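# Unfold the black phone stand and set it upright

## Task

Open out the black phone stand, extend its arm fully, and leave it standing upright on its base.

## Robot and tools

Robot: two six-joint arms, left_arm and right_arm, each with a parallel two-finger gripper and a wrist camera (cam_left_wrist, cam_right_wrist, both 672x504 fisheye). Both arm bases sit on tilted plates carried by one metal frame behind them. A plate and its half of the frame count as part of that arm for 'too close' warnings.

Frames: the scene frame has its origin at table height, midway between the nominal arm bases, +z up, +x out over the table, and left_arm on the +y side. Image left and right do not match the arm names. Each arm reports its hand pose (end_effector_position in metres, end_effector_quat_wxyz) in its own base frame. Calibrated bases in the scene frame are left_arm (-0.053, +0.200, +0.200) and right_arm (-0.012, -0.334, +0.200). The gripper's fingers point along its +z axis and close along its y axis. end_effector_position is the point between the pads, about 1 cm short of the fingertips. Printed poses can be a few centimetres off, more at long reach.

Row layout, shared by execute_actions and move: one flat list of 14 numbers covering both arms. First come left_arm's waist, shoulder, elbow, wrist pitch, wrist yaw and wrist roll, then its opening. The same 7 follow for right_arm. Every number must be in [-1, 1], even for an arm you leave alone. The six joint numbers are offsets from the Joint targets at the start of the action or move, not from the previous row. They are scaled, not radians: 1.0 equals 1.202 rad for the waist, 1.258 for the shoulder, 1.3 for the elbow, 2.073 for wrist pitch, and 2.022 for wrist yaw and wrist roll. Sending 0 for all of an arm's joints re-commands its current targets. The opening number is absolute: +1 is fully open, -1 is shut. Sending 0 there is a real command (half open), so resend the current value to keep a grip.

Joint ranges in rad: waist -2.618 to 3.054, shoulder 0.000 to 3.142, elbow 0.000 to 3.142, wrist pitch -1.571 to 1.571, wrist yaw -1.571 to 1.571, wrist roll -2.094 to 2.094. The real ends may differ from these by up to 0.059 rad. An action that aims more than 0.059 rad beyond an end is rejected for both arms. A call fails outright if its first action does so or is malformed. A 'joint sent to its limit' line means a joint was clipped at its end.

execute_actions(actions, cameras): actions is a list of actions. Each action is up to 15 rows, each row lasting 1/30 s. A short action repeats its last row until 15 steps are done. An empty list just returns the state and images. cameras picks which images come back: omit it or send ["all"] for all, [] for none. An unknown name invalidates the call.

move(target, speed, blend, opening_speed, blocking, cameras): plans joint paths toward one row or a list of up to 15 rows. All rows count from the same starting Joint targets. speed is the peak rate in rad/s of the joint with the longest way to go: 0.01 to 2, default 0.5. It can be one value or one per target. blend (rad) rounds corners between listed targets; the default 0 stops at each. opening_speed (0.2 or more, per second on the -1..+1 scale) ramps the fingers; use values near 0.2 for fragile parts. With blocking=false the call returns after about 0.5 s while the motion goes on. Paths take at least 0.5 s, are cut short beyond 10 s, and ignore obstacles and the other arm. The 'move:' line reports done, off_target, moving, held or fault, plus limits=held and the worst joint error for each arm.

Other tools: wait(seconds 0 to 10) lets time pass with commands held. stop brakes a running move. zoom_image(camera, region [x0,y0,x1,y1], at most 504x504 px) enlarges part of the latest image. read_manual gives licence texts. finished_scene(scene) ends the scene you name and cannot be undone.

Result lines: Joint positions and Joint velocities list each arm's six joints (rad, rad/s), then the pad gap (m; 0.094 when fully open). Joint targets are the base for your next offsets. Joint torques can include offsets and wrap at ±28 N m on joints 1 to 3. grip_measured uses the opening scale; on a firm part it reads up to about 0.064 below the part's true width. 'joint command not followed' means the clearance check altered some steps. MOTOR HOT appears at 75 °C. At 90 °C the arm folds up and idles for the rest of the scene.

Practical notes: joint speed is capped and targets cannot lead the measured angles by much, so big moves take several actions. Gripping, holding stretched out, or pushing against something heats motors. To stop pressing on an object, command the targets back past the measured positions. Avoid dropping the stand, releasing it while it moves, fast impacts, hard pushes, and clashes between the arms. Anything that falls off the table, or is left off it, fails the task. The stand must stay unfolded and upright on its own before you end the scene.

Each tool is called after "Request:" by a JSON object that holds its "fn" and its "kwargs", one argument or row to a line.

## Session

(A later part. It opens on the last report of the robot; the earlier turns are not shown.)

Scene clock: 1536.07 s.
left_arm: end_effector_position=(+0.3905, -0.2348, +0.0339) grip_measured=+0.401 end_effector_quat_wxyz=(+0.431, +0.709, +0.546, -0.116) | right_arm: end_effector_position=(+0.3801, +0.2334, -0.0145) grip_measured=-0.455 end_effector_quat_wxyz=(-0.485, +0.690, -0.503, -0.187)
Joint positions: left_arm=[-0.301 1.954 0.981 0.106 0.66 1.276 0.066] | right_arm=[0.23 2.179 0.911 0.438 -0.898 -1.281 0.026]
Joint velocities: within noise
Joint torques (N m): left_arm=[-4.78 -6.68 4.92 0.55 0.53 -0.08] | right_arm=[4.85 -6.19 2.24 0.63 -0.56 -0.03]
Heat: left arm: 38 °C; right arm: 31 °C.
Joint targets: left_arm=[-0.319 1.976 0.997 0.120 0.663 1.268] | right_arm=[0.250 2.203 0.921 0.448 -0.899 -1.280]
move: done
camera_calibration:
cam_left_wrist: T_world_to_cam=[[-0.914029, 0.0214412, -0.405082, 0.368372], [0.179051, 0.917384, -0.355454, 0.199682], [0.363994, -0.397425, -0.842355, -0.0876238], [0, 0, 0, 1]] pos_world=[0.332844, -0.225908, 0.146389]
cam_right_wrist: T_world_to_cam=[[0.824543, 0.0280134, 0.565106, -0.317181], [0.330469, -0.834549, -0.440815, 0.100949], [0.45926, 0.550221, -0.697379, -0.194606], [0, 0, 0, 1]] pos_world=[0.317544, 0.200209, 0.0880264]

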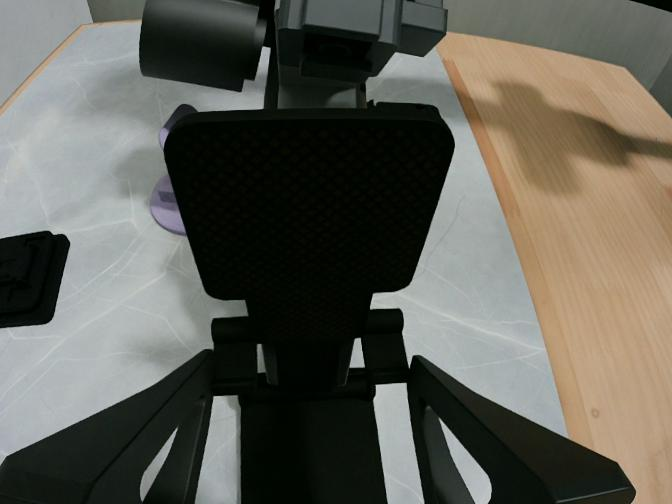

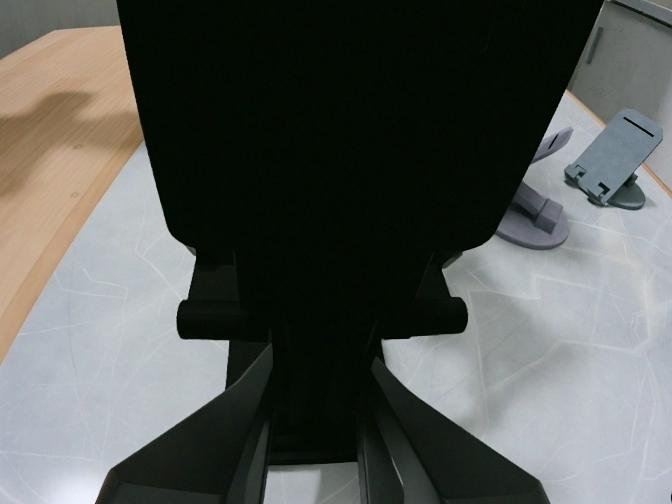

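Request:
{"fn": "move", "kwargs": {
  "target": [0.0383,-0.1828,-0.0408,-0.1259,-0.095,0.0356,0.2,-0.0354,-0.0107,-0.0136,0.0019,-0.0142,0,-0.65],
  "speed": 0.1
}}

Scene clock: 1564.03 s.
left_arm: end_effector_position=(+0.3756, -0.2104, +0.0546) grip_measured=+0.383 end_effector_quat_wxyz=(+0.389, +0.720, +0.571, -0.071) | right_arm: end_effector_position=(+0.3762, +0.2399, -0.0115) grip_measured=-0.455 end_effector_quat_wxyz=(-0.489, +0.693, -0.492, -0.195)
Joint positions: left_arm=[-0.3 1.796 0.955 -0.086 0.536 1.318 0.065] | right_arm=[0.243 2.179 0.911 0.447 -0.917 -1.28 0.026]
Joint velocities: within noise
Joint torques (N m): left_arm=[-0.46 -11.73 3.08 -0.12 -0.18 0.21] | right_arm=[0.7 -7.13 0.75 0.59 -0.69 -0.01]
Heat: left arm: 39 °C; right arm: 31 °C.
Joint targets: left_arm=[-0.273 1.746 0.944 -0.141 0.471 1.340] | right_arm=[0.208 2.190 0.904 0.452 -0.928 -1.280]
move: off_target (left_arm); left_arm: the wrist yaw is farthest, 0.065 rad from its target
camera_calibration:
cam_left_wrist: T_world_to_cam=[[-0.915089, 0.0236473, -0.402558, 0.363392], [0.129904, 0.962349, -0.238765, 0.208838], [0.381756, -0.270785, -0.883707, -0.0327859], [0, 0, 0, 1]] pos_world=[0.317923, -0.218446, 0.167177]
cam_right_wrist: T_world_to_cam=[[0.821212, 0.0389389, 0.569293, -0.317178], [0.352356, -0.819346, -0.452236, 0.0969643], [0.448838, 0.571975, -0.686578, -0.195448], [0, 0, 0, 1]] pos_world=[0.314029, 0.203589, 0.0902274]

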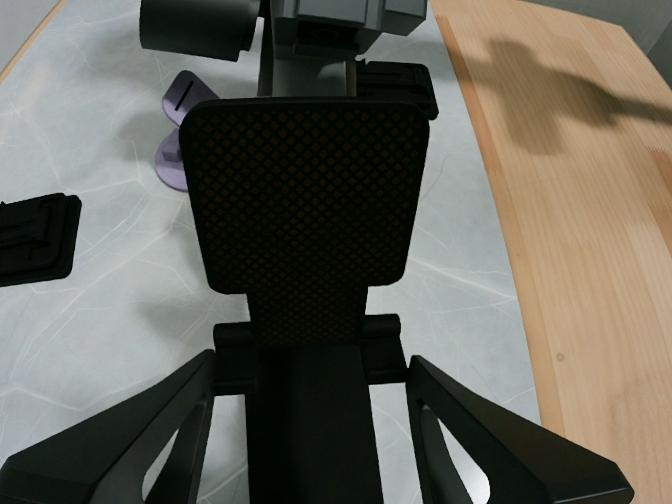

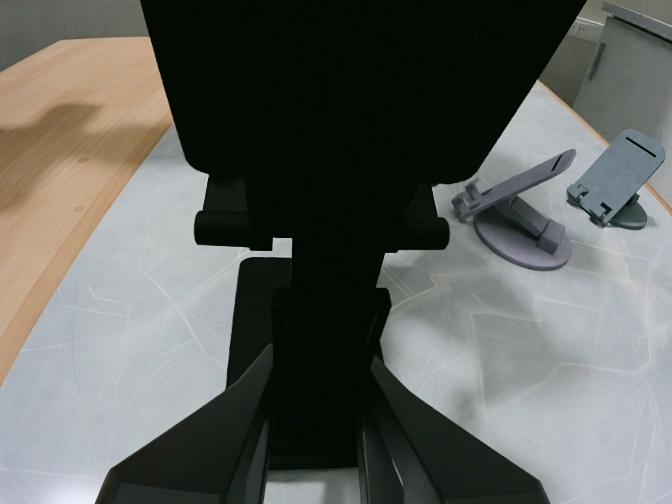

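Request:
{"fn": "move", "kwargs": {
  "target": [-0.0691,-0.1129,0.0285,-0.0974,-0.1073,-0.0277,0.2,0,0,0,0,0,0,-0.65],
  "speed": 0.1
}}

Scene clock: 1577.77 s.
left_arm: end_effector_position=(+0.3602, -0.2010, +0.0768) grip_measured=+0.379 end_effector_quat_wxyz=(+0.340, +0.721, +0.603, -0.012) | right_arm: end_effector_position=(+0.3738, +0.2417, -0.0090) grip_measured=-0.455 end_effector_quat_wxyz=(-0.493, +0.694, -0.484, -0.202)
Joint positions: left_arm=[-0.369 1.659 0.965 -0.258 0.335 1.272 0.065] | right_arm=[0.243 2.179 0.911 0.449 -0.938 -1.286 0.026]
Joint velocities: within noise
Joint torques (N m): left_arm=[-1.58 -11.75 6.22 -0.31 -0.44 0.08] | right_arm=[0.72 -7.13 0.75 0.57 -0.45 0]
Heat: left arm: 40 °C; right arm: 32 °C.
Joint targets: left_arm=[-0.356 1.604 0.981 -0.343 0.254 1.284] | right_arm=[0.208 2.190 0.904 0.452 -0.928 -1.280]
move: off_target (left_arm); left_arm: the wrist pitch is farthest, 0.085 rad from its target
camera_calibration:
cam_left_wrist: T_world_to_cam=[[-0.914834, 0.00534078, -0.403795, 0.354283], [0.0486598, 0.994085, -0.0970949, 0.231889], [0.400888, -0.108474, -0.909682, 0.0229635], [0, 0, 0, 1]] pos_world=[0.30362, -0.229919, 0.186462]
cam_right_wrist: T_world_to_cam=[[0.818724, 0.0449639, 0.572424, -0.317165], [0.367865, -0.806534, -0.462795, 0.0913658], [0.44087, 0.589476, -0.676869, -0.19489], [0, 0, 0, 1]] pos_world=[0.311982, 0.202834, 0.0919212]

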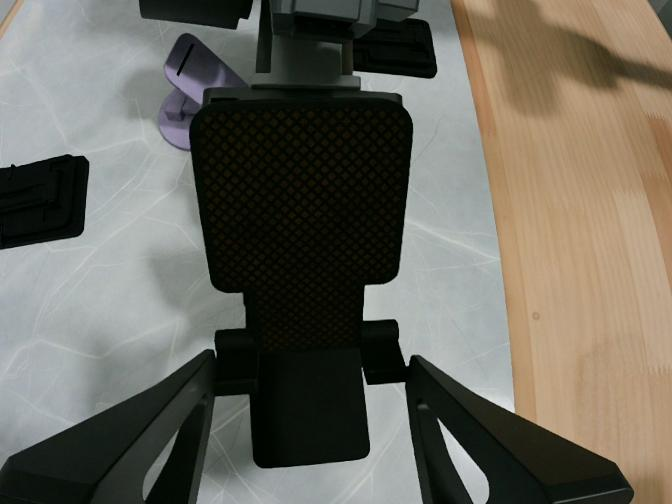

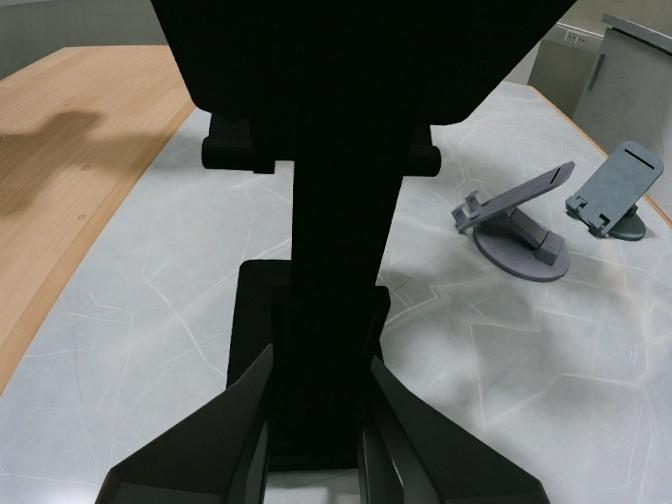

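Request:
{"fn": "move", "kwargs": {
  "target": [-0.0108,0.0366,-0.0085,0.0449,0.045,-0.0059,0.2,0.0291,-0.004,0.0054,-0.0014,-0.0035,0,-0.65],
  "speed": 0.1,
  "cameras": []
}}

Scene clock: 1589.43 s.
left_arm: end_effector_position=(+0.3599, -0.2025, +0.0777) grip_measured=+0.379 end_effector_quat_wxyz=(+0.343, +0.720, +0.603, -0.016) | right_arm: end_effector_position=(+0.3727, +0.2434, -0.0090) grip_measured=-0.455 end_effector_quat_wxyz=(-0.492, +0.694, -0.485, -0.204)
Joint positions: left_arm=[-0.369 1.659 0.965 -0.255 0.344 1.266 0.065] | right_arm=[0.247 2.179 0.911 0.449 -0.938 -1.28 0.026]
Joint velocities: within noise
Joint torques (N m): left_arm=[-2.67 -8.03 5.15 0.4 0.4 0.02] | right_arm=[3.04 -7.49 1.32 0.54 -0.53 0]
Heat: left arm: 42 °C; right arm: 32 °C.
Joint targets: left_arm=[-0.369 1.650 0.970 -0.250 0.345 1.272] | right_arm=[0.243 2.185 0.911 0.449 -0.935 -1.280]
move: done
No camera images: "cameras" was empty.

Request:
{"fn": "move", "kwargs": {
  "target": [-0.0607,-0.0644,0.0485,-0.0912,-0.1019,-0.0272,0.2,-0.0291,-0.0,-0.0054,0.0014,0.0035,0,-0.65],
  "speed": 0.1
}}

Scene clock: 1604.00 s.
left_arm: end_effector_position=(+0.3537, -0.2036, +0.0860) grip_measured=+0.379 end_effector_quat_wxyz=(+0.304, +0.718, +0.626, +0.025) | right_arm: end_effector_position=(+0.3698, +0.2454, -0.0061) grip_measured=-0.455 end_effector_quat_wxyz=(-0.496, +0.694, -0.476, -0.213)
Joint positions: left_arm=[-0.442 1.628 1.011 -0.36 0.189 1.207 0.065] | right_arm=[0.247 2.179 0.911 0.45 -0.964 -1.283 0.026]
Joint velocities: within noise
Joint torques (N m): left_arm=[-2.77 -11.93 7.25 -0.26 -0.16 0.06] | right_arm=[0.43 -7.47 0.75 0.55 -0.16 0]
Heat: left arm: 41 °C; right arm: 32 °C.
Joint targets: left_arm=[-0.442 1.569 1.033 -0.439 0.139 1.217] | right_arm=[0.208 2.185 0.904 0.452 -0.928 -1.280]
move: off_target (left_arm, right_arm); left_arm: the wrist pitch is farthest, 0.079 rad from its target; right_arm: the waist is farthest, 0.039 rad from its target
camera_calibration:
cam_left_wrist: T_world_to_cam=[[-0.917042, -0.0124339, -0.398597, 0.348763], [-0.0121631, 0.999921, -0.00320843, 0.250315], [0.398605, 0.00190591, -0.917121, 0.0575496], [0, 0, 0, 1]] pos_world=[0.299935, -0.246069, 0.192599]
cam_right_wrist: T_world_to_cam=[[0.821046, 0.0512007, 0.568561, -0.31808], [0.38196, -0.789456, -0.480486, 0.087748], [0.424253, 0.611668, -0.667736, -0.192549], [0, 0, 0, 1]] pos_world=[0.309331, 0.203335, 0.0944378]

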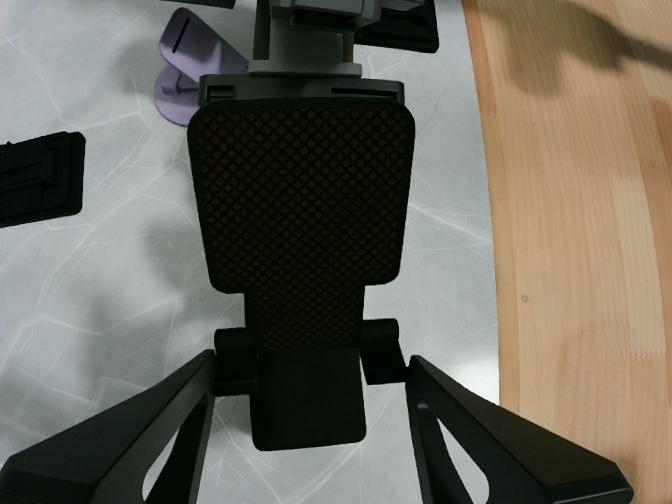

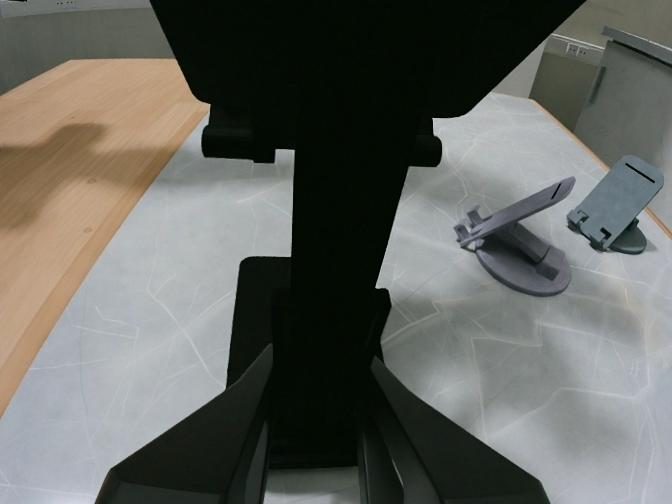

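Request:
{"fn": "move", "kwargs": {
  "target": [-0.0624,0.0053,0.056,-0.062,-0.0998,-0.0303,0.2,-0.0116,0.0463,0.0222,0.014,-0.0045,0,-0.65],
  "speed": 0.1
}}

Scene clock: 1631.40 s.
left_arm: end_effector_position=(+0.3513, -0.2011, +0.0936) grip_measured=+0.379 end_effector_quat_wxyz=(+0.259, +0.713, +0.646, +0.077) | right_arm: end_effector_position=(+0.3735, +0.2474, -0.0078) grip_measured=-0.455 end_effector_quat_wxyz=(-0.505, +0.692, -0.467, -0.217)
Joint positions: left_arm=[-0.516 1.628 1.08 -0.475 0.014 1.149 0.065] | right_arm=[0.244 2.209 0.928 0.484 -0.987 -1.278 0.026]
Joint velocities: within noise
Joint torques (N m): left_arm=[-2.97 -11.34 7.88 -0.4 -0.53 0.04] | right_arm=[-0.36 -5.67 1.62 0.54 -0.07 0]
Heat: left arm: 42 °C; right arm: 32 °C.
Joint targets: left_arm=[-0.517 1.576 1.106 -0.568 -0.063 1.156] | right_arm=[0.194 2.243 0.932 0.481 -0.937 -1.280]
move: off_target (left_arm, right_arm); left_arm: the wrist pitch is farthest, 0.092 rad from its target; right_arm: the waist is farthest, 0.050 rad from its target
camera_calibration:
cam_left_wrist: T_world_to_cam=[[-0.912731, -0.0252432, -0.407781, 0.346383], [-0.0821, 0.989062, 0.122536, 0.258466], [0.400228, 0.145322, -0.90482, 0.0926052], [0, 0, 0, 1]] pos_world=[0.300311, -0.260353, 0.193368]
cam_right_wrist: T_world_to_cam=[[0.814099, 0.0476711, 0.578767, -0.316765], [0.395974, -0.774582, -0.493181, 0.0780401], [0.424792, 0.630674, -0.649463, -0.201269], [0, 0, 0, 1]] pos_world=[0.312473, 0.202484, 0.0911038]

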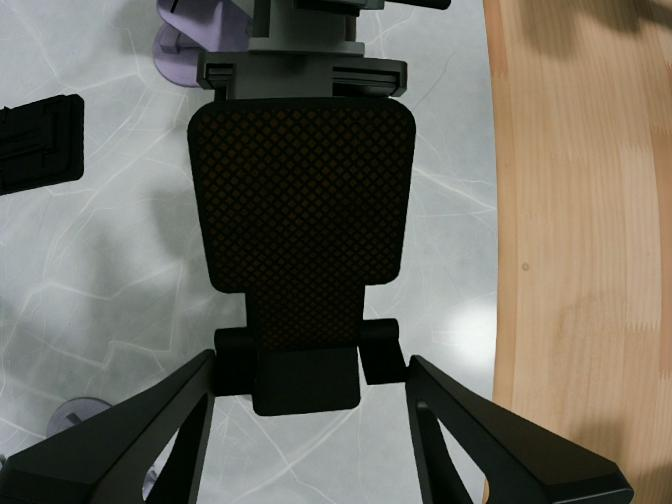

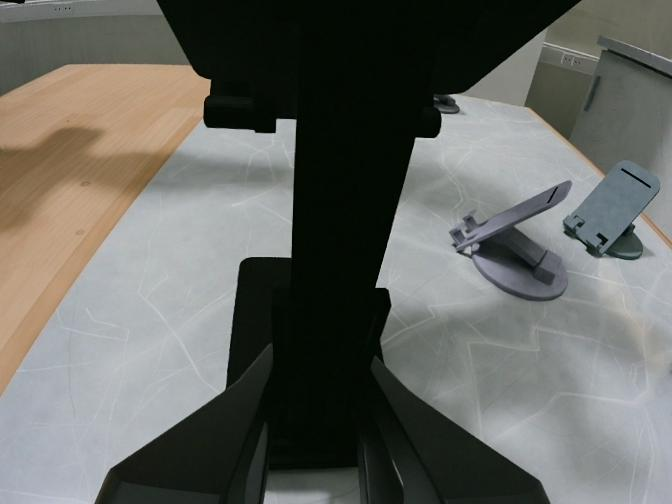

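Request:
{"fn": "move", "kwargs": {
  "target": [0,0.035,-0.0162,0.0449,0.041,-0.003,0.2,0.0416,-0.0143,0.0023,0.0043,-0.0237,0,-0.65],
  "speed": 0.1,
  "cameras": []
}}

Request:
{"fn": "move", "kwargs": {
  "target": [0,0,0,0,0,0,0.6,0,0,0,0,0,0,-0.65],
  "opening_speed": 0.4
}}

Scene clock: 1649.20 s.
left_arm: end_effector_position=(+0.3514, -0.2028, +0.0942) grip_measured=+0.379 end_effector_quat_wxyz=(+0.262, +0.713, +0.646, +0.074) | right_arm: end_effector_position=(+0.3731, +0.2483, -0.0071) grip_measured=-0.455 end_effector_quat_wxyz=(-0.506, +0.692, -0.466, -0.219)
Joint positions: left_arm=[-0.516 1.628 1.08 -0.471 0.022 1.146 0.065] | right_arm=[0.246 2.209 0.928 0.487 -0.99 -1.275 0.026]
Joint velocities: within noise
Joint torques (N m): left_arm=[-2.97 -7.8 5.87 0.32 0.21 -0.02] | right_arm=[3.25 -6.94 1.91 0.6 -0.52 -0.02]
Heat: left arm: 42 °C; right arm: 32 °C.
Joint targets: left_arm=[-0.517 1.620 1.085 -0.475 0.020 1.150] | right_arm=[0.244 2.225 0.935 0.490 -0.985 -1.280]
move: done
No camera images: "cameras" was empty.

Scene clock: 1650.53 s.
left_arm: end_effector_position=(+0.3519, -0.2020, +0.0942) grip_measured=+0.598 end_effector_quat_wxyz=(+0.262, +0.712, +0.647, +0.075) | right_arm: end_effector_position=(+0.3757, +0.2474, -0.0082) grip_measured=-0.455 end_effector_quat_wxyz=(-0.506, +0.694, -0.467, -0.210)
Joint positions: left_arm=[-0.515 1.628 1.08 -0.471 0.021 1.146 0.075] | right_arm=[0.246 2.209 0.929 0.489 -0.975 -1.283 0.026]
Joint velocities: within noise
Joint torques (N m): left_arm=[-3.12 -7.8 5.89 0.31 0.24 -0.01] | right_arm=[3.23 -6.95 1.85 0.58 -0.69 -0.02]
Heat: left arm: 41 °C; right arm: 32 °C.
Joint targets: left_arm=[-0.517 1.620 1.085 -0.475 0.020 1.150] | right_arm=[0.244 2.225 0.935 0.490 -0.985 -1.280]
move: done
camera_calibration:
cam_left_wrist: T_world_to_cam=[[-0.912465, -0.029445, -0.408095, 0.346255], [-0.0831038, 0.989954, 0.114385, 0.260621], [0.400627, 0.138287, -0.905745, 0.09157], [0, 0, 0, 1]] pos_world=[0.300919, -0.26047, 0.194433]
cam_right_wrist: T_world_to_cam=[[0.807217, 0.0479902, 0.588301, -0.315749], [0.397864, -0.780474, -0.482249, 0.0777954], [0.436011, 0.623343, -0.649105, -0.204822], [0, 0, 0, 1]] pos_world=[0.31323, 0.203544, 0.0903215]

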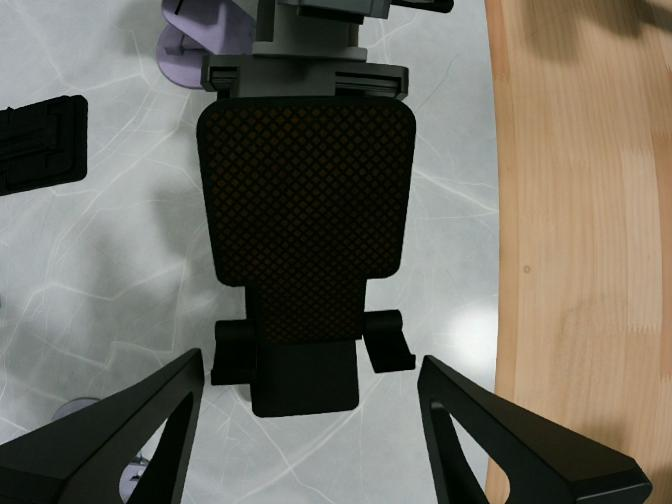

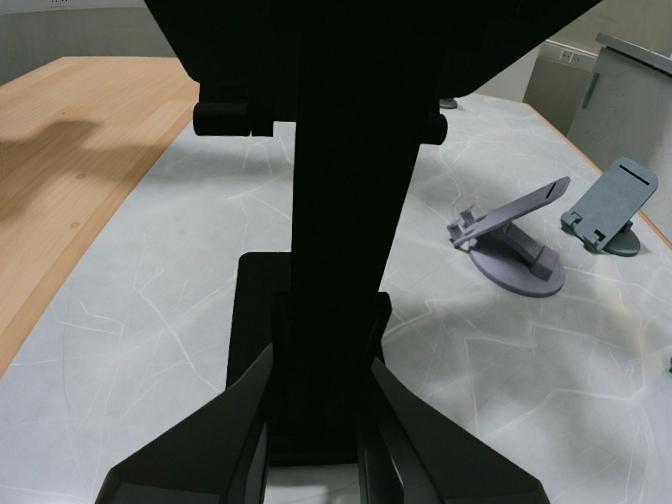

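Request:
{"fn": "move", "kwargs": {
  "target": [
    [0,0,0,0,0,0,0.85,0,0,0,0,0,0,-0.65],
    [0.0141,-0.1471,0.0269,-0.0965,0,0.0099,0.85,0,0,0,0,0,0,-0.65]
  ],
  "speed": 0.12
}}

Scene clock: 1668.20 s.
left_arm: end_effector_position=(+0.3246, -0.1797, +0.1359) grip_measured=+0.848 end_effector_quat_wxyz=(+0.257, +0.712, +0.648, +0.078) | right_arm: end_effector_position=(+0.3759, +0.2473, -0.0083) grip_measured=-0.455 end_effector_quat_wxyz=(-0.506, +0.694, -0.467, -0.209)
Joint positions: left_arm=[-0.499 1.466 1.096 -0.656 0.019 1.16 0.087] | right_arm=[0.246 2.209 0.929 0.489 -0.973 -1.283 0.026]
Joint velocities: within noise
Joint torques (N m): left_arm=[-2.48 -8.85 8.16 0.16 0.24 0.06] | right_arm=[3.25 -6.95 1.87 0.58 -0.69 -0.02]
Heat: left arm: 40 °C; right arm: 33 °C.
Joint targets: left_arm=[-0.500 1.435 1.120 -0.675 0.020 1.170] | right_arm=[0.244 2.225 0.935 0.490 -0.985 -1.280]
move: done
camera_calibration:
cam_left_wrist: T_world_to_cam=[[-0.913289, -0.0289348, -0.406282, 0.339121], [-0.0871343, 0.988261, 0.125488, 0.230989], [0.397882, 0.150008, -0.90509, 0.14015], [0, 0, 0, 1]] pos_world=[0.274079, -0.239489, 0.23564]
cam_right_wrist: T_world_to_cam=[[0.807112, 0.0477432, 0.588465, -0.315702], [0.397151, -0.781413, -0.481316, 0.0780636], [0.436854, 0.622185, -0.649649, -0.204976], [0, 0, 0, 1]] pos_world=[0.313348, 0.203606, 0.0901903]

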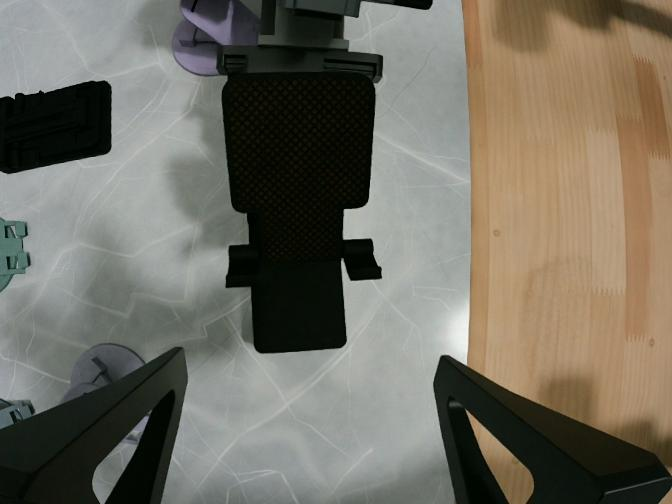

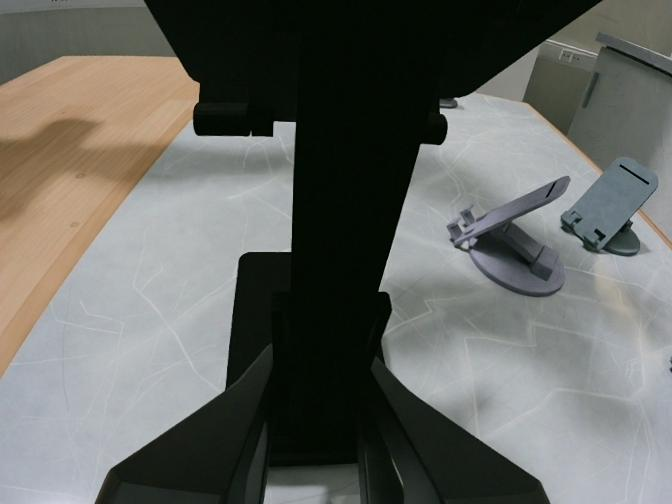

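Request:
{"fn": "move", "kwargs": {
  "target": [0.5366,0.0994,-0.0231,-0.0699,0.4679,0.3383,0.5,0,0,0,0,0,0,-0.65],
  "speed": 0.4
}}

Request:
{"fn": "zoom_image", "kwargs": {
  "camera": "cam_left_wrist",
  "region": [150, 100, 500, 450]
}}

Scene clock: 1680.87 s.
left_arm: end_effector_position=(+0.3329, -0.0933, +0.1635) grip_measured=+0.502 end_effector_quat_wxyz=(+0.449, +0.710, +0.530, -0.117) | right_arm: end_effector_position=(+0.3759, +0.2473, -0.0083) grip_measured=-0.455 end_effector_quat_wxyz=(-0.506, +0.694, -0.467, -0.209)
Joint positions: left_arm=[0.148 1.539 1.096 -0.801 0.926 1.844 0.071] | right_arm=[0.246 2.209 0.929 0.489 -0.973 -1.283 0.026]
Joint velocities: within noise
Joint torques (N m): left_arm=[-1.07 -6.24 4.31 -0.32 0.96 0.06] | right_arm=[3.25 -6.95 1.85 0.57 -0.7 -0.02]
Heat: left arm: 40 °C; right arm: 33 °C.
Joint targets: left_arm=[0.145 1.560 1.090 -0.819 0.966 1.854] | right_arm=[0.244 2.225 0.935 0.490 -0.985 -1.280]
move: off_target (left_arm); left_arm: the wrist yaw is farthest, 0.040 rad from its target
camera_calibration:
cam_left_wrist: T_world_to_cam=[[-0.89972, 0.0288935, -0.435511, 0.36609], [0.211159, 0.902078, -0.376386, 0.117546], [0.38199, -0.430604, -0.817719, 0.0856145], [0, 0, 0, 1]] pos_world=[0.271853, -0.0797476, 0.273687]
cam_right_wrist: T_world_to_cam=[[0.807112, 0.0477432, 0.588465, -0.315702], [0.397151, -0.781413, -0.481316, 0.0780636], [0.436854, 0.622185, -0.649649, -0.204976], [0, 0, 0, 1]] pos_world=[0.313348, 0.203606, 0.0901903]

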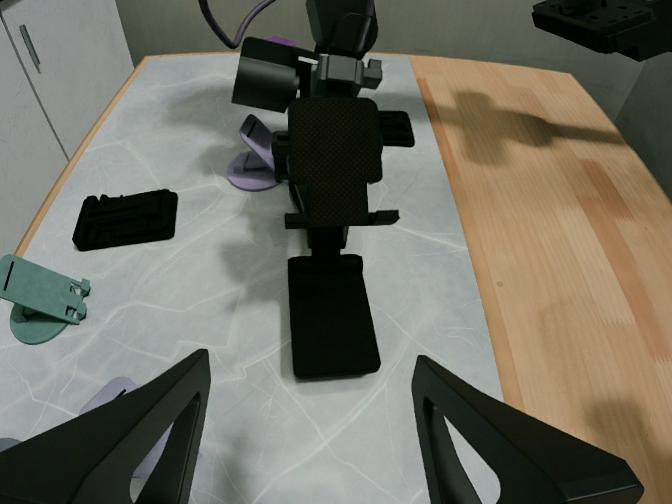

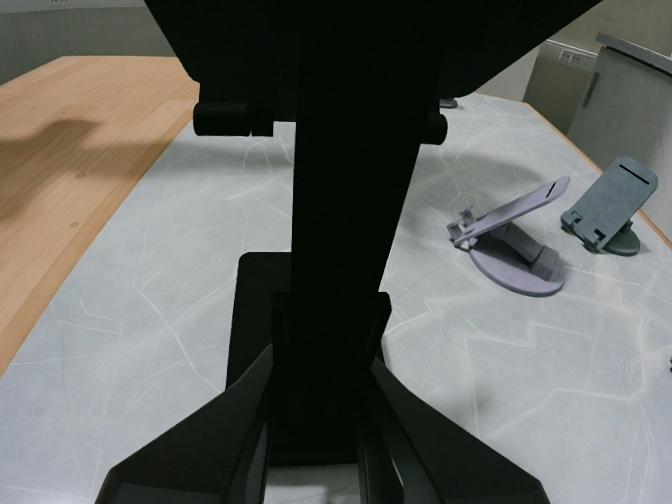

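Scaled by 1.440 from the camera's 672x504 image, which has a finer 960x720 frame.

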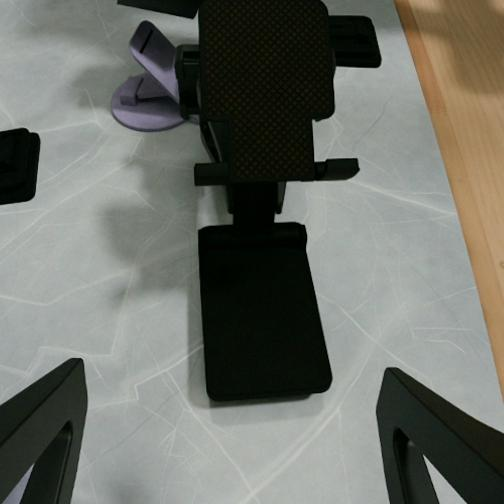

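Request:
{"fn": "move", "kwargs": {
  "target": [0,0,0,0,0,0,0.5,0.0025,-0.0088,-0.0054,-0.0101,0.0213,0,-0.65],
  "speed": 0.06,
  "cameras": []
}}

Request:
{"fn": "zoom_image", "kwargs": {
  "camera": "cam_left_wrist",
  "region": [150, 100, 500, 450]
}}

Scene clock: 1691.37 s.
left_arm: end_effector_position=(+0.3329, -0.0935, +0.1637) grip_measured=+0.502 end_effector_quat_wxyz=(+0.449, +0.710, +0.529, -0.118) | right_arm: end_effector_position=(+0.3811, +0.2442, -0.0126) grip_measured=-0.455 end_effector_quat_wxyz=(-0.501, +0.695, -0.478, -0.193)
Joint positions: left_arm=[0.148 1.539 1.096 -0.801 0.927 1.844 0.071] | right_arm=[0.246 2.209 0.929 0.489 -0.932 -1.283 0.026]
Joint velocities: within noise
Joint torques (N m): left_arm=[-1.07 -6.23 4.31 -0.31 0.96 0.05] | right_arm=[3.47 -7.75 1.25 0.39 -0.68 -0.02]
Heat: left arm: 39 °C; right arm: 34 °C.
Joint targets: left_arm=[0.145 1.560 1.090 -0.819 0.966 1.854] | right_arm=[0.247 2.214 0.928 0.469 -0.942 -1.280]
move: off_target (left_arm); left_arm: the wrist yaw is farthest, 0.039 rad from its target
No camera images: "cameras" was empty.

Scaled by 1.440 from the camera's 672x504 image, which has a finer 960x720 frame.

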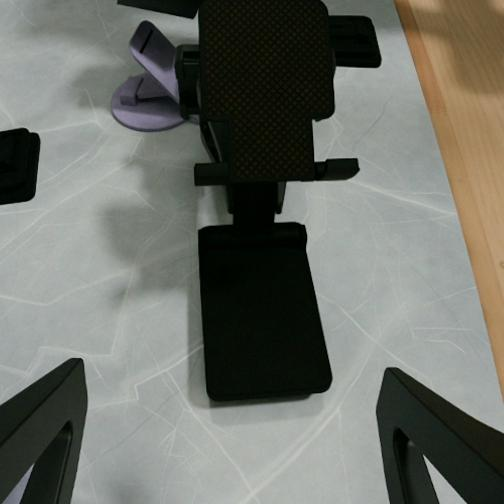

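Request:
{"fn": "move", "kwargs": {
  "target": [0,0,0,0,0,0,0.5,0.0025,-0.0044,-0.0054,-0.0101,0.0106,0,-0.65],
  "speed": 0.06
}}

Request:
{"fn": "zoom_image", "kwargs": {
  "camera": "cam_left_wrist",
  "region": [230, 150, 450, 400]
}}

Scene clock: 1695.60 s.
left_arm: end_effector_position=(+0.3329, -0.0935, +0.1637) grip_measured=+0.502 end_effector_quat_wxyz=(+0.449, +0.710, +0.529, -0.118) | right_arm: end_effector_position=(+0.3818, +0.2430, -0.0146) grip_measured=-0.455 end_effector_quat_wxyz=(-0.497, +0.695, -0.483, -0.190)
Joint positions: left_arm=[0.148 1.539 1.096 -0.801 0.927 1.844 0.071] | right_arm=[0.246 2.209 0.929 0.482 -0.92 -1.283 0.026]
Joint velocities: within noise
Joint torques (N m): left_arm=[-1.07 -6.23 4.33 -0.31 0.96 0.05] | right_arm=[3.69 -8.13 0.66 0.26 -0.56 -0.01]
Heat: left arm: 39 °C; right arm: 34 °C.
Joint targets: left_arm=[0.145 1.560 1.090 -0.819 0.966 1.854] | right_arm=[0.250 2.208 0.921 0.448 -0.920 -1.280]
move: off_target (left_arm); left_arm: the wrist yaw is farthest, 0.039 rad from its target
camera_calibration:
cam_left_wrist: T_world_to_cam=[[-0.899612, 0.0287102, -0.435745, 0.36613], [0.211684, 0.901433, -0.377636, 0.117759], [0.381953, -0.431967, -0.817017, 0.0854968], [0, 0, 0, 1]] pos_world=[0.271791, -0.079732, 0.273862]
cam_right_wrist: T_world_to_cam=[[0.806778, 0.0401655, 0.589488, -0.314568], [0.368719, -0.813808, -0.449181, 0.088543], [0.461689, 0.579744, -0.671372, -0.208457], [0, 0, 0, 1]] pos_world=[0.317381, 0.205544, 0.0852537]

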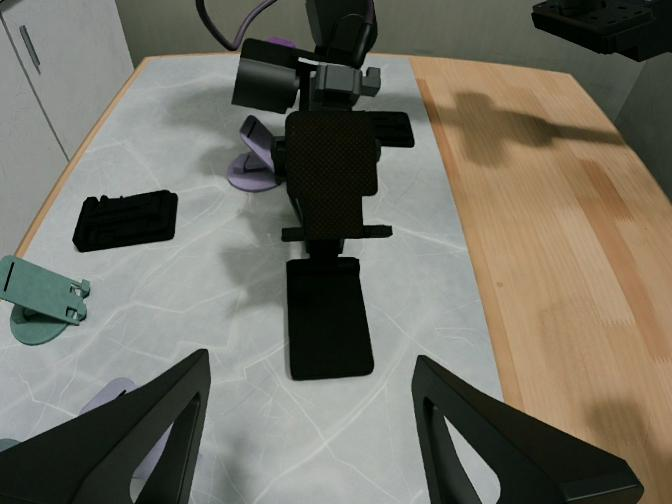

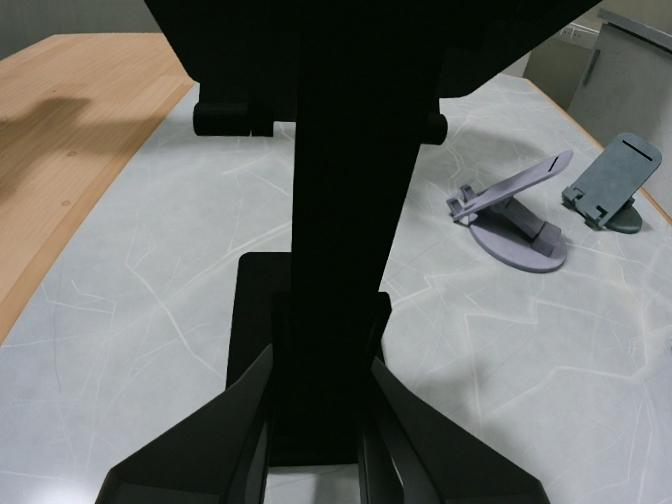

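Scaled by 2.016 from the camera's 672x504 image, which has a finer 960x720 frame.

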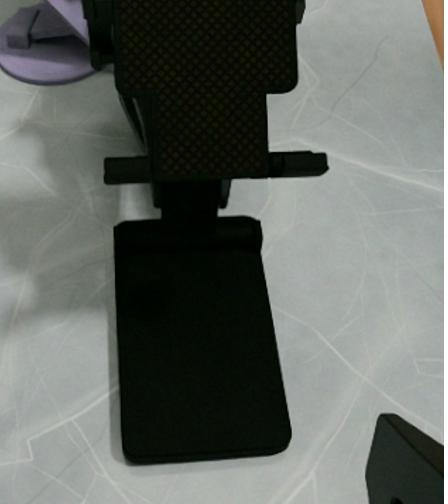

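Request:
{"fn": "move", "kwargs": {
  "target": [0,0,0,0,0,0,0.5,0,0.002,-0.004,-0.004,0.0104,0,-0.65],
  "speed": 0.05
}}

Request:
{"fn": "zoom_image", "kwargs": {
  "camera": "cam_left_wrist",
  "region": [230, 150, 450, 400]
}}

Scene clock: 1703.50 s.
left_arm: end_effector_position=(+0.3329, -0.0935, +0.1637) grip_measured=+0.502 end_effector_quat_wxyz=(+0.449, +0.710, +0.529, -0.118) | right_arm: end_effector_position=(+0.3803, +0.2424, -0.0161) grip_measured=-0.455 end_effector_quat_wxyz=(-0.494, +0.693, -0.488, -0.193)
Joint positions: left_arm=[0.148 1.539 1.096 -0.801 0.927 1.845 0.071] | right_arm=[0.246 2.209 0.925 0.481 -0.918 -1.275 0.026]
Joint velocities: within noise
Joint torques (N m): left_arm=[-1.07 -6.23 4.33 -0.31 0.96 0.05] | right_arm=[3.69 -7.91 0.58 0.19 -0.35 -0.02]
Heat: left arm: 39 °C; right arm: 34 °C.
Joint targets: left_arm=[0.145 1.560 1.090 -0.819 0.966 1.854] | right_arm=[0.250 2.211 0.916 0.440 -0.899 -1.280]
move: off_target (left_arm, right_arm); left_arm: the wrist yaw is farthest, 0.039 rad from its target; right_arm: the wrist pitch is farthest, 0.041 rad from its target
camera_calibration:
cam_left_wrist: T_world_to_cam=[[-0.899076, 0.0297007, -0.436783, 0.366214], [0.212911, 0.901426, -0.376962, 0.11724], [0.382532, -0.431913, -0.816774, 0.0852692], [0, 0, 0, 1]] pos_world=[0.271674, -0.0797308, 0.273797]
cam_right_wrist: T_world_to_cam=[[0.814187, 0.0371209, 0.579415, -0.314652], [0.35954, -0.815821, -0.452955, 0.0919012], [0.455884, 0.577112, -0.677577, -0.205682], [0, 0, 0, 1]] pos_world=[0.316911, 0.205356, 0.084576]

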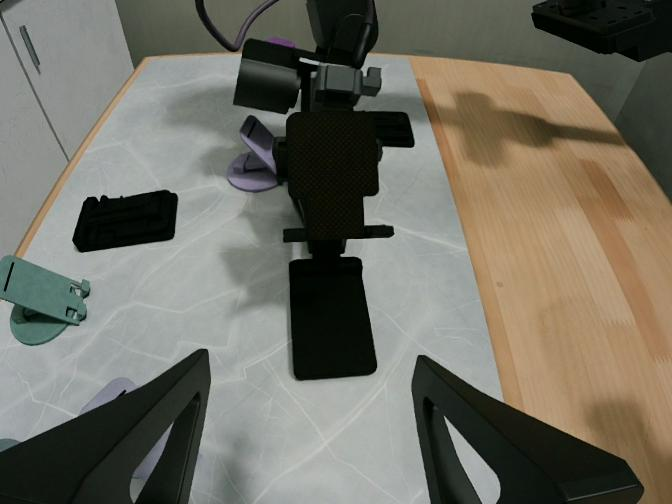

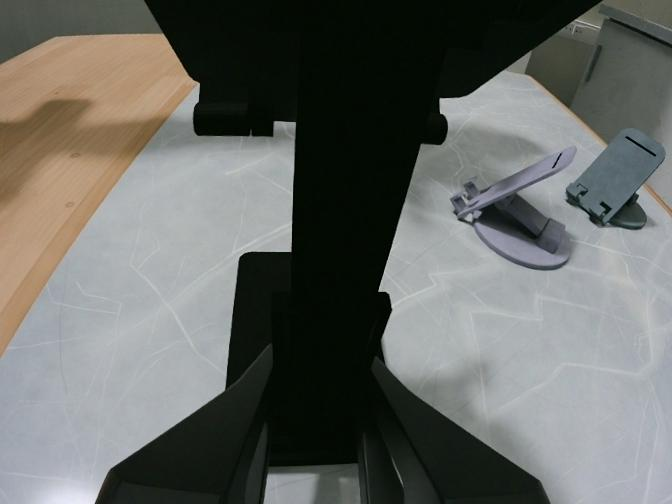

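Scaled by 2.016 from the camera's 672x504 image, which has a finer 960x720 frame.

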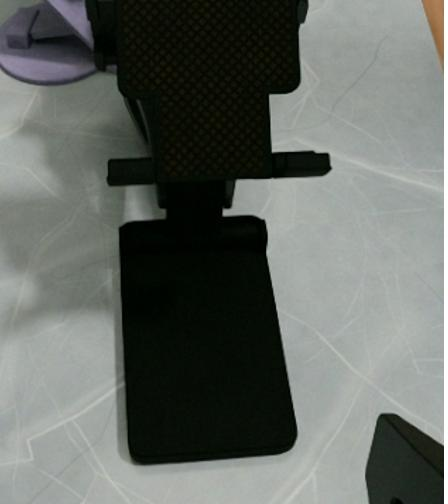

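Request:
{"fn": "move", "kwargs": {
  "target": [0,0,0,0,0,0,0.5,0,0.003,0.0046,0.0085,-0.0094,0,-0.65],
  "speed": 0.05,
  "cameras": []
}}

Request:
{"fn": "move", "kwargs": {
  "target": [0,0,0,0,0,0,0.5,0,0,0,0,0,0,-0.1],
  "opening_speed": 0.3
}}

Request:
{"fn": "zoom_image", "kwargs": {
  "camera": "cam_left_wrist",
  "region": [230, 100, 450, 400]
}}

Scene clock: 1715.17 s.
left_arm: end_effector_position=(+0.3329, -0.0935, +0.1637) grip_measured=+0.502 end_effector_quat_wxyz=(+0.449, +0.710, +0.529, -0.118) | right_arm: end_effector_position=(+0.3803, +0.2424, -0.0161) grip_measured=-0.455 end_effector_quat_wxyz=(-0.494, +0.693, -0.488, -0.193)
Joint positions: left_arm=[0.148 1.539 1.096 -0.801 0.927 1.845 0.071] | right_arm=[0.246 2.209 0.925 0.481 -0.918 -1.275 0.026]
Joint velocities: within noise
Joint torques (N m): left_arm=[-1.07 -6.23 4.31 -0.32 0.96 0.05] | right_arm=[3.69 -7.65 1.07 0.34 -0.57 -0.03]
Heat: left arm: 39 °C; right arm: 35 °C.
Joint targets: left_arm=[0.145 1.560 1.090 -0.819 0.966 1.854] | right_arm=[0.250 2.215 0.922 0.457 -0.918 -1.280]
move: off_target (left_arm); left_arm: the wrist yaw is farthest, 0.039 rad from its target
No camera images: "cameras" was empty.

Scene clock: 1717.20 s.
left_arm: end_effector_position=(+0.3329, -0.0935, +0.1637) grip_measured=+0.502 end_effector_quat_wxyz=(+0.449, +0.710, +0.529, -0.118) | right_arm: end_effector_position=(+0.3803, +0.2424, -0.0161) grip_measured=-0.102 end_effector_quat_wxyz=(-0.494, +0.693, -0.488, -0.193)
Joint positions: left_arm=[0.148 1.539 1.096 -0.801 0.927 1.845 0.071] | right_arm=[0.246 2.209 0.925 0.481 -0.918 -1.275 0.042]
Joint velocities: within noise
Joint torques (N m): left_arm=[-1.09 -6.23 4.31 -0.32 0.96 0.05] | right_arm=[3.69 -7.64 1.07 0.34 -0.57 -0.02]
Heat: left arm: 39 °C; right arm: 35 °C.
Joint targets: left_arm=[0.145 1.560 1.090 -0.819 0.966 1.854] | right_arm=[0.250 2.215 0.922 0.457 -0.918 -1.280]
move: off_target (left_arm); left_arm: the wrist yaw is farthest, 0.039 rad from its target
camera_calibration:
cam_left_wrist: T_world_to_cam=[[-0.899076, 0.0297007, -0.436783, 0.366214], [0.212911, 0.901426, -0.376962, 0.11724], [0.382532, -0.431913, -0.816774, 0.0852692], [0, 0, 0, 1]] pos_world=[0.271674, -0.0797308, 0.273797]
cam_right_wrist: T_world_to_cam=[[0.814187, 0.0371209, 0.579415, -0.314652], [0.35954, -0.815821, -0.452955, 0.0919012], [0.455884, 0.577112, -0.677577, -0.205682], [0, 0, 0, 1]] pos_world=[0.316911, 0.205356, 0.084576]

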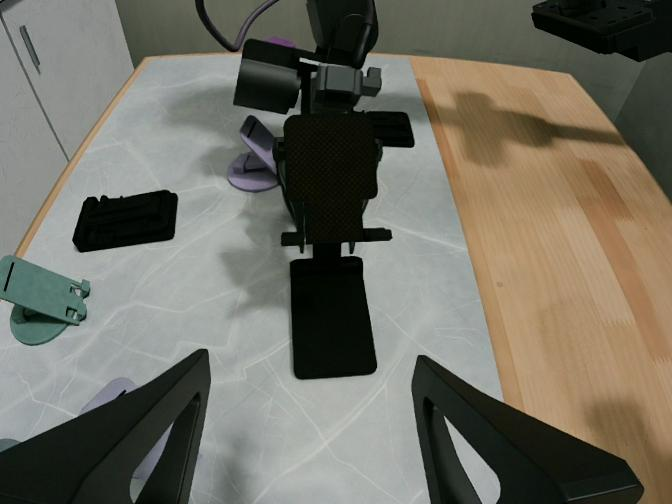

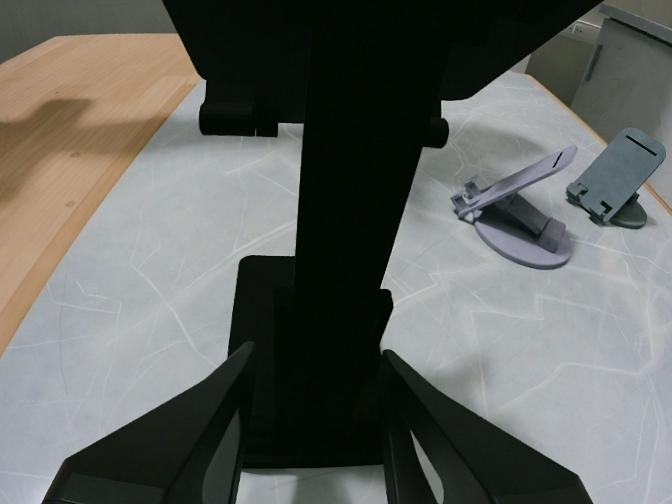

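Scaled by 1.680 from the camera's 672x504 image, which has a finer 960x720 frame.

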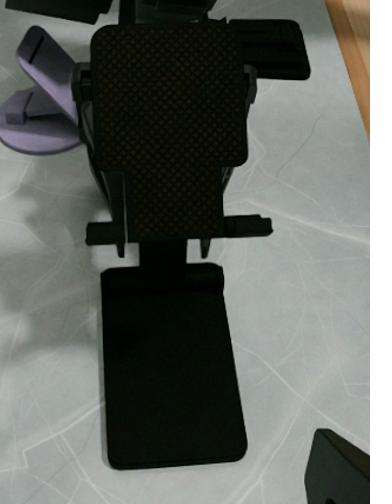

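Request:
{"fn": "move", "kwargs": {
  "target": [
    [0,0,0,0,0,0,0.5,-0.0424,-0.058,-0.0238,-0.0439,-0.0049,-0.0331,-0.1],
    [0,0,0,0,0,0,0.5,-0.1431,-0.1717,-0.0777,-0.1365,-0.0386,-0.1103,-0.1]
  ],
  "speed": [0.1,0.2],
  "blend": [0.02,0]
}}

Scene clock: 1731.23 s.
left_arm: end_effector_position=(+0.3329, -0.0935, +0.1637) grip_measured=+0.502 end_effector_quat_wxyz=(+0.449, +0.710, +0.529, -0.118) | right_arm: end_effector_position=(+0.3609, +0.1776, +0.0066) grip_measured=-0.102 end_effector_quat_wxyz=(-0.480, +0.695, -0.506, -0.176)
Joint positions: left_arm=[0.148 1.539 1.096 -0.801 0.927 1.845 0.071] | right_arm=[0.082 2.021 0.826 0.2 -0.966 -1.493 0.042]
Joint velocities: within noise
Joint torques (N m): left_arm=[-1.07 -6.23 4.31 -0.32 0.96 0.05] | right_arm=[2.02 -9.17 0.8 0.04 -0.93 -0.08]
Heat: left arm: 39 °C; right arm: 35 °C.
Joint targets: left_arm=[0.145 1.560 1.090 -0.819 0.966 1.854] | right_arm=[0.078 1.999 0.821 0.174 -0.996 -1.503]
move: off_target (left_arm); left_arm: the wrist yaw is farthest, 0.039 rad from its target
camera_calibration:
cam_left_wrist: T_world_to_cam=[[-0.899076, 0.0297007, -0.436783, 0.366214], [0.212911, 0.901426, -0.376962, 0.11724], [0.382532, -0.431913, -0.816774, 0.0852692], [0, 0, 0, 1]] pos_world=[0.271674, -0.0797308, 0.273797]
cam_right_wrist: T_world_to_cam=[[0.819226, 0.0344194, 0.572437, -0.310938], [0.327966, -0.846967, -0.418432, 0.0730144], [0.470433, 0.53053, -0.705146, -0.140814], [0, 0, 0, 1]] pos_world=[0.297025, 0.147249, 0.10925]

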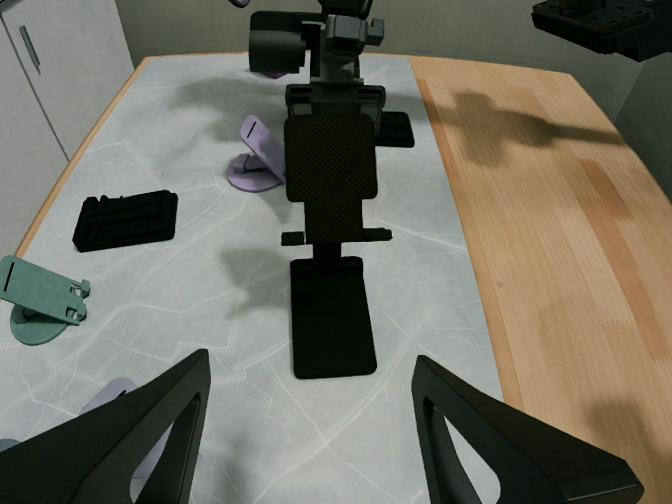

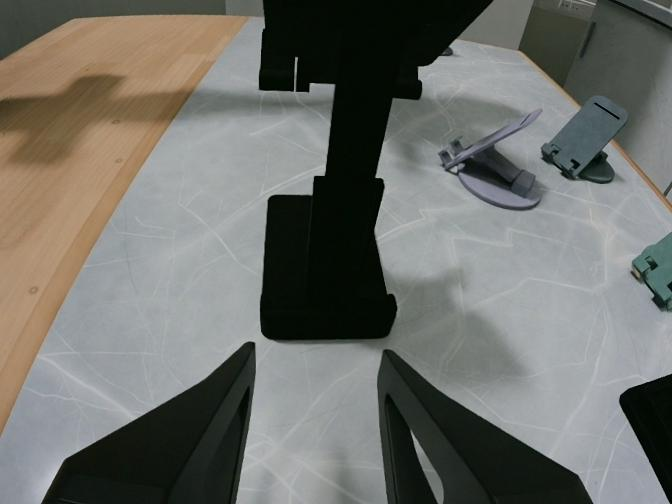

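Clear. Now park the right arm away.

Request:
{"fn": "move", "kwargs": {
  "target": [
    [0,0,0,0,0,0,0.5,-0.1057,-0.4102,-0.0077,-0.3343,-0.0287,-0.1078,-0.1],
    [0,0,0,0,0,0,0.5,-0.4809,-0.4483,0.1777,-0.4178,0.004,-0.0415,-0.1]
  ],
  "speed": 0.4,
  "blend": [0.08,0]
}}

Request:
{"fn": "zoom_image", "kwargs": {
  "camera": "cam_left_wrist",
  "region": [200, 50, 450, 400]
}}

Request:
{"fn": "zoom_image", "kwargs": {
  "camera": "cam_right_wrist",
  "region": [0, 0, 300, 250]
}}

Scene clock: 1739.83 s.
left_arm: end_effector_position=(+0.3329, -0.0935, +0.1637) grip_measured=+0.502 end_effector_quat_wxyz=(+0.449, +0.710, +0.529, -0.118) | right_arm: end_effector_position=(+0.3490, -0.0198, +0.1857) grip_measured=-0.102 end_effector_quat_wxyz=(+0.503, -0.542, +0.671, +0.050)
Joint positions: left_arm=[0.148 1.539 1.096 -0.801 0.927 1.845 0.071] | right_arm=[-0.5 1.459 1.037 -0.671 -0.989 -1.597 0.042]
Joint velocities: within noise
Joint torques (N m): left_arm=[-1.07 -6.23 4.31 -0.32 0.96 0.05] | right_arm=[-0.32 -9.28 6.37 -0.12 -0.49 0.06]
Heat: left arm: 39 °C; right arm: 35 °C.
Joint targets: left_arm=[0.145 1.560 1.090 -0.819 0.966 1.854] | right_arm=[-0.500 1.435 1.052 -0.692 -0.988 -1.587]
move: off_target (left_arm); left_arm: the wrist yaw is farthest, 0.039 rad from its target
camera_calibration:
cam_left_wrist: T_world_to_cam=[[-0.899076, 0.0297007, -0.436783, 0.366214], [0.212911, 0.901426, -0.376962, 0.11724], [0.382532, -0.431913, -0.816774, 0.0852692], [0, 0, 0, 1]] pos_world=[0.271674, -0.0797308, 0.273797]
cam_right_wrist: T_world_to_cam=[[0.737363, -0.375358, 0.561607, -0.37443], [-0.142374, -0.899081, -0.413983, 0.146947], [0.660323, 0.225298, -0.71639, 0.025537], [0, 0, 0, 1]] pos_world=[0.28015, -0.0141809, 0.289411]

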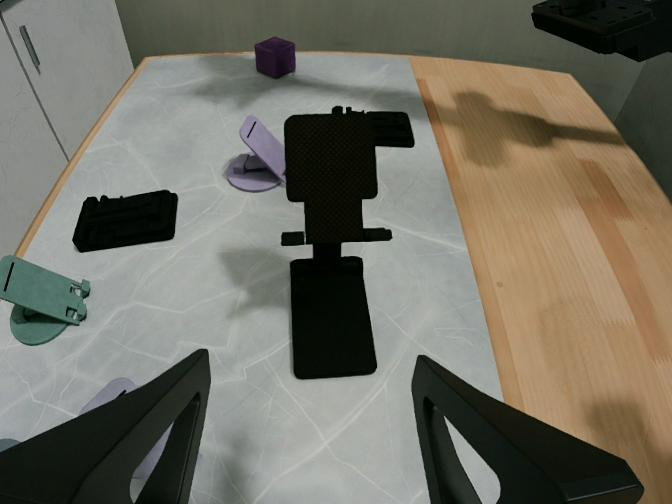

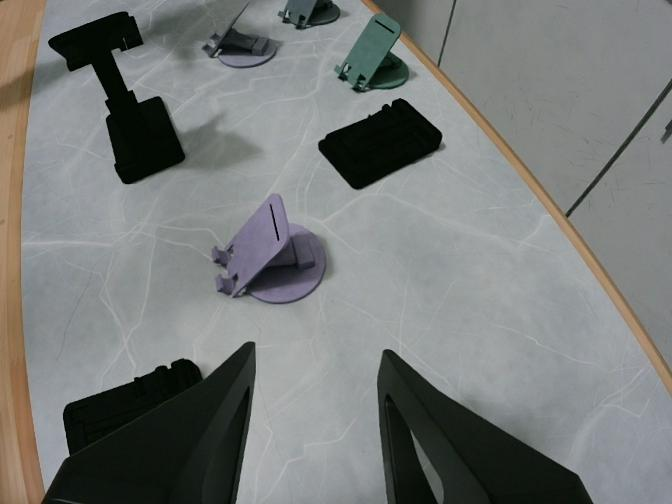

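Scaled by 1.440 from the camera's 672x504 image, which has a finer 960x720 frame.

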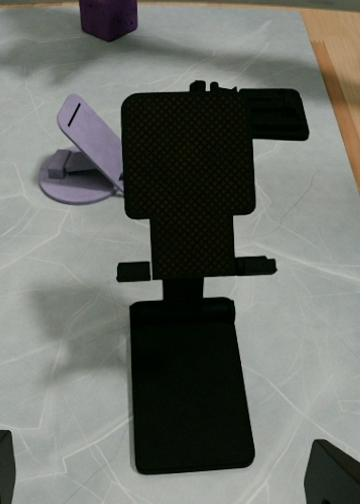

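Scaled by 1.680 from the camera's 672x504 image, which has a finer 960x720 frame.

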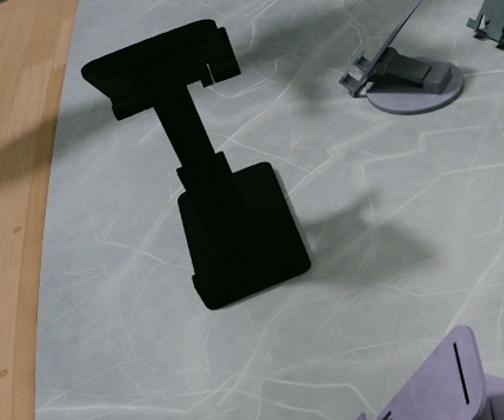

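Request:
{"fn": "finished_scene", "kwargs": {
  "scene": 2
}}

The scene is finished: the task was done.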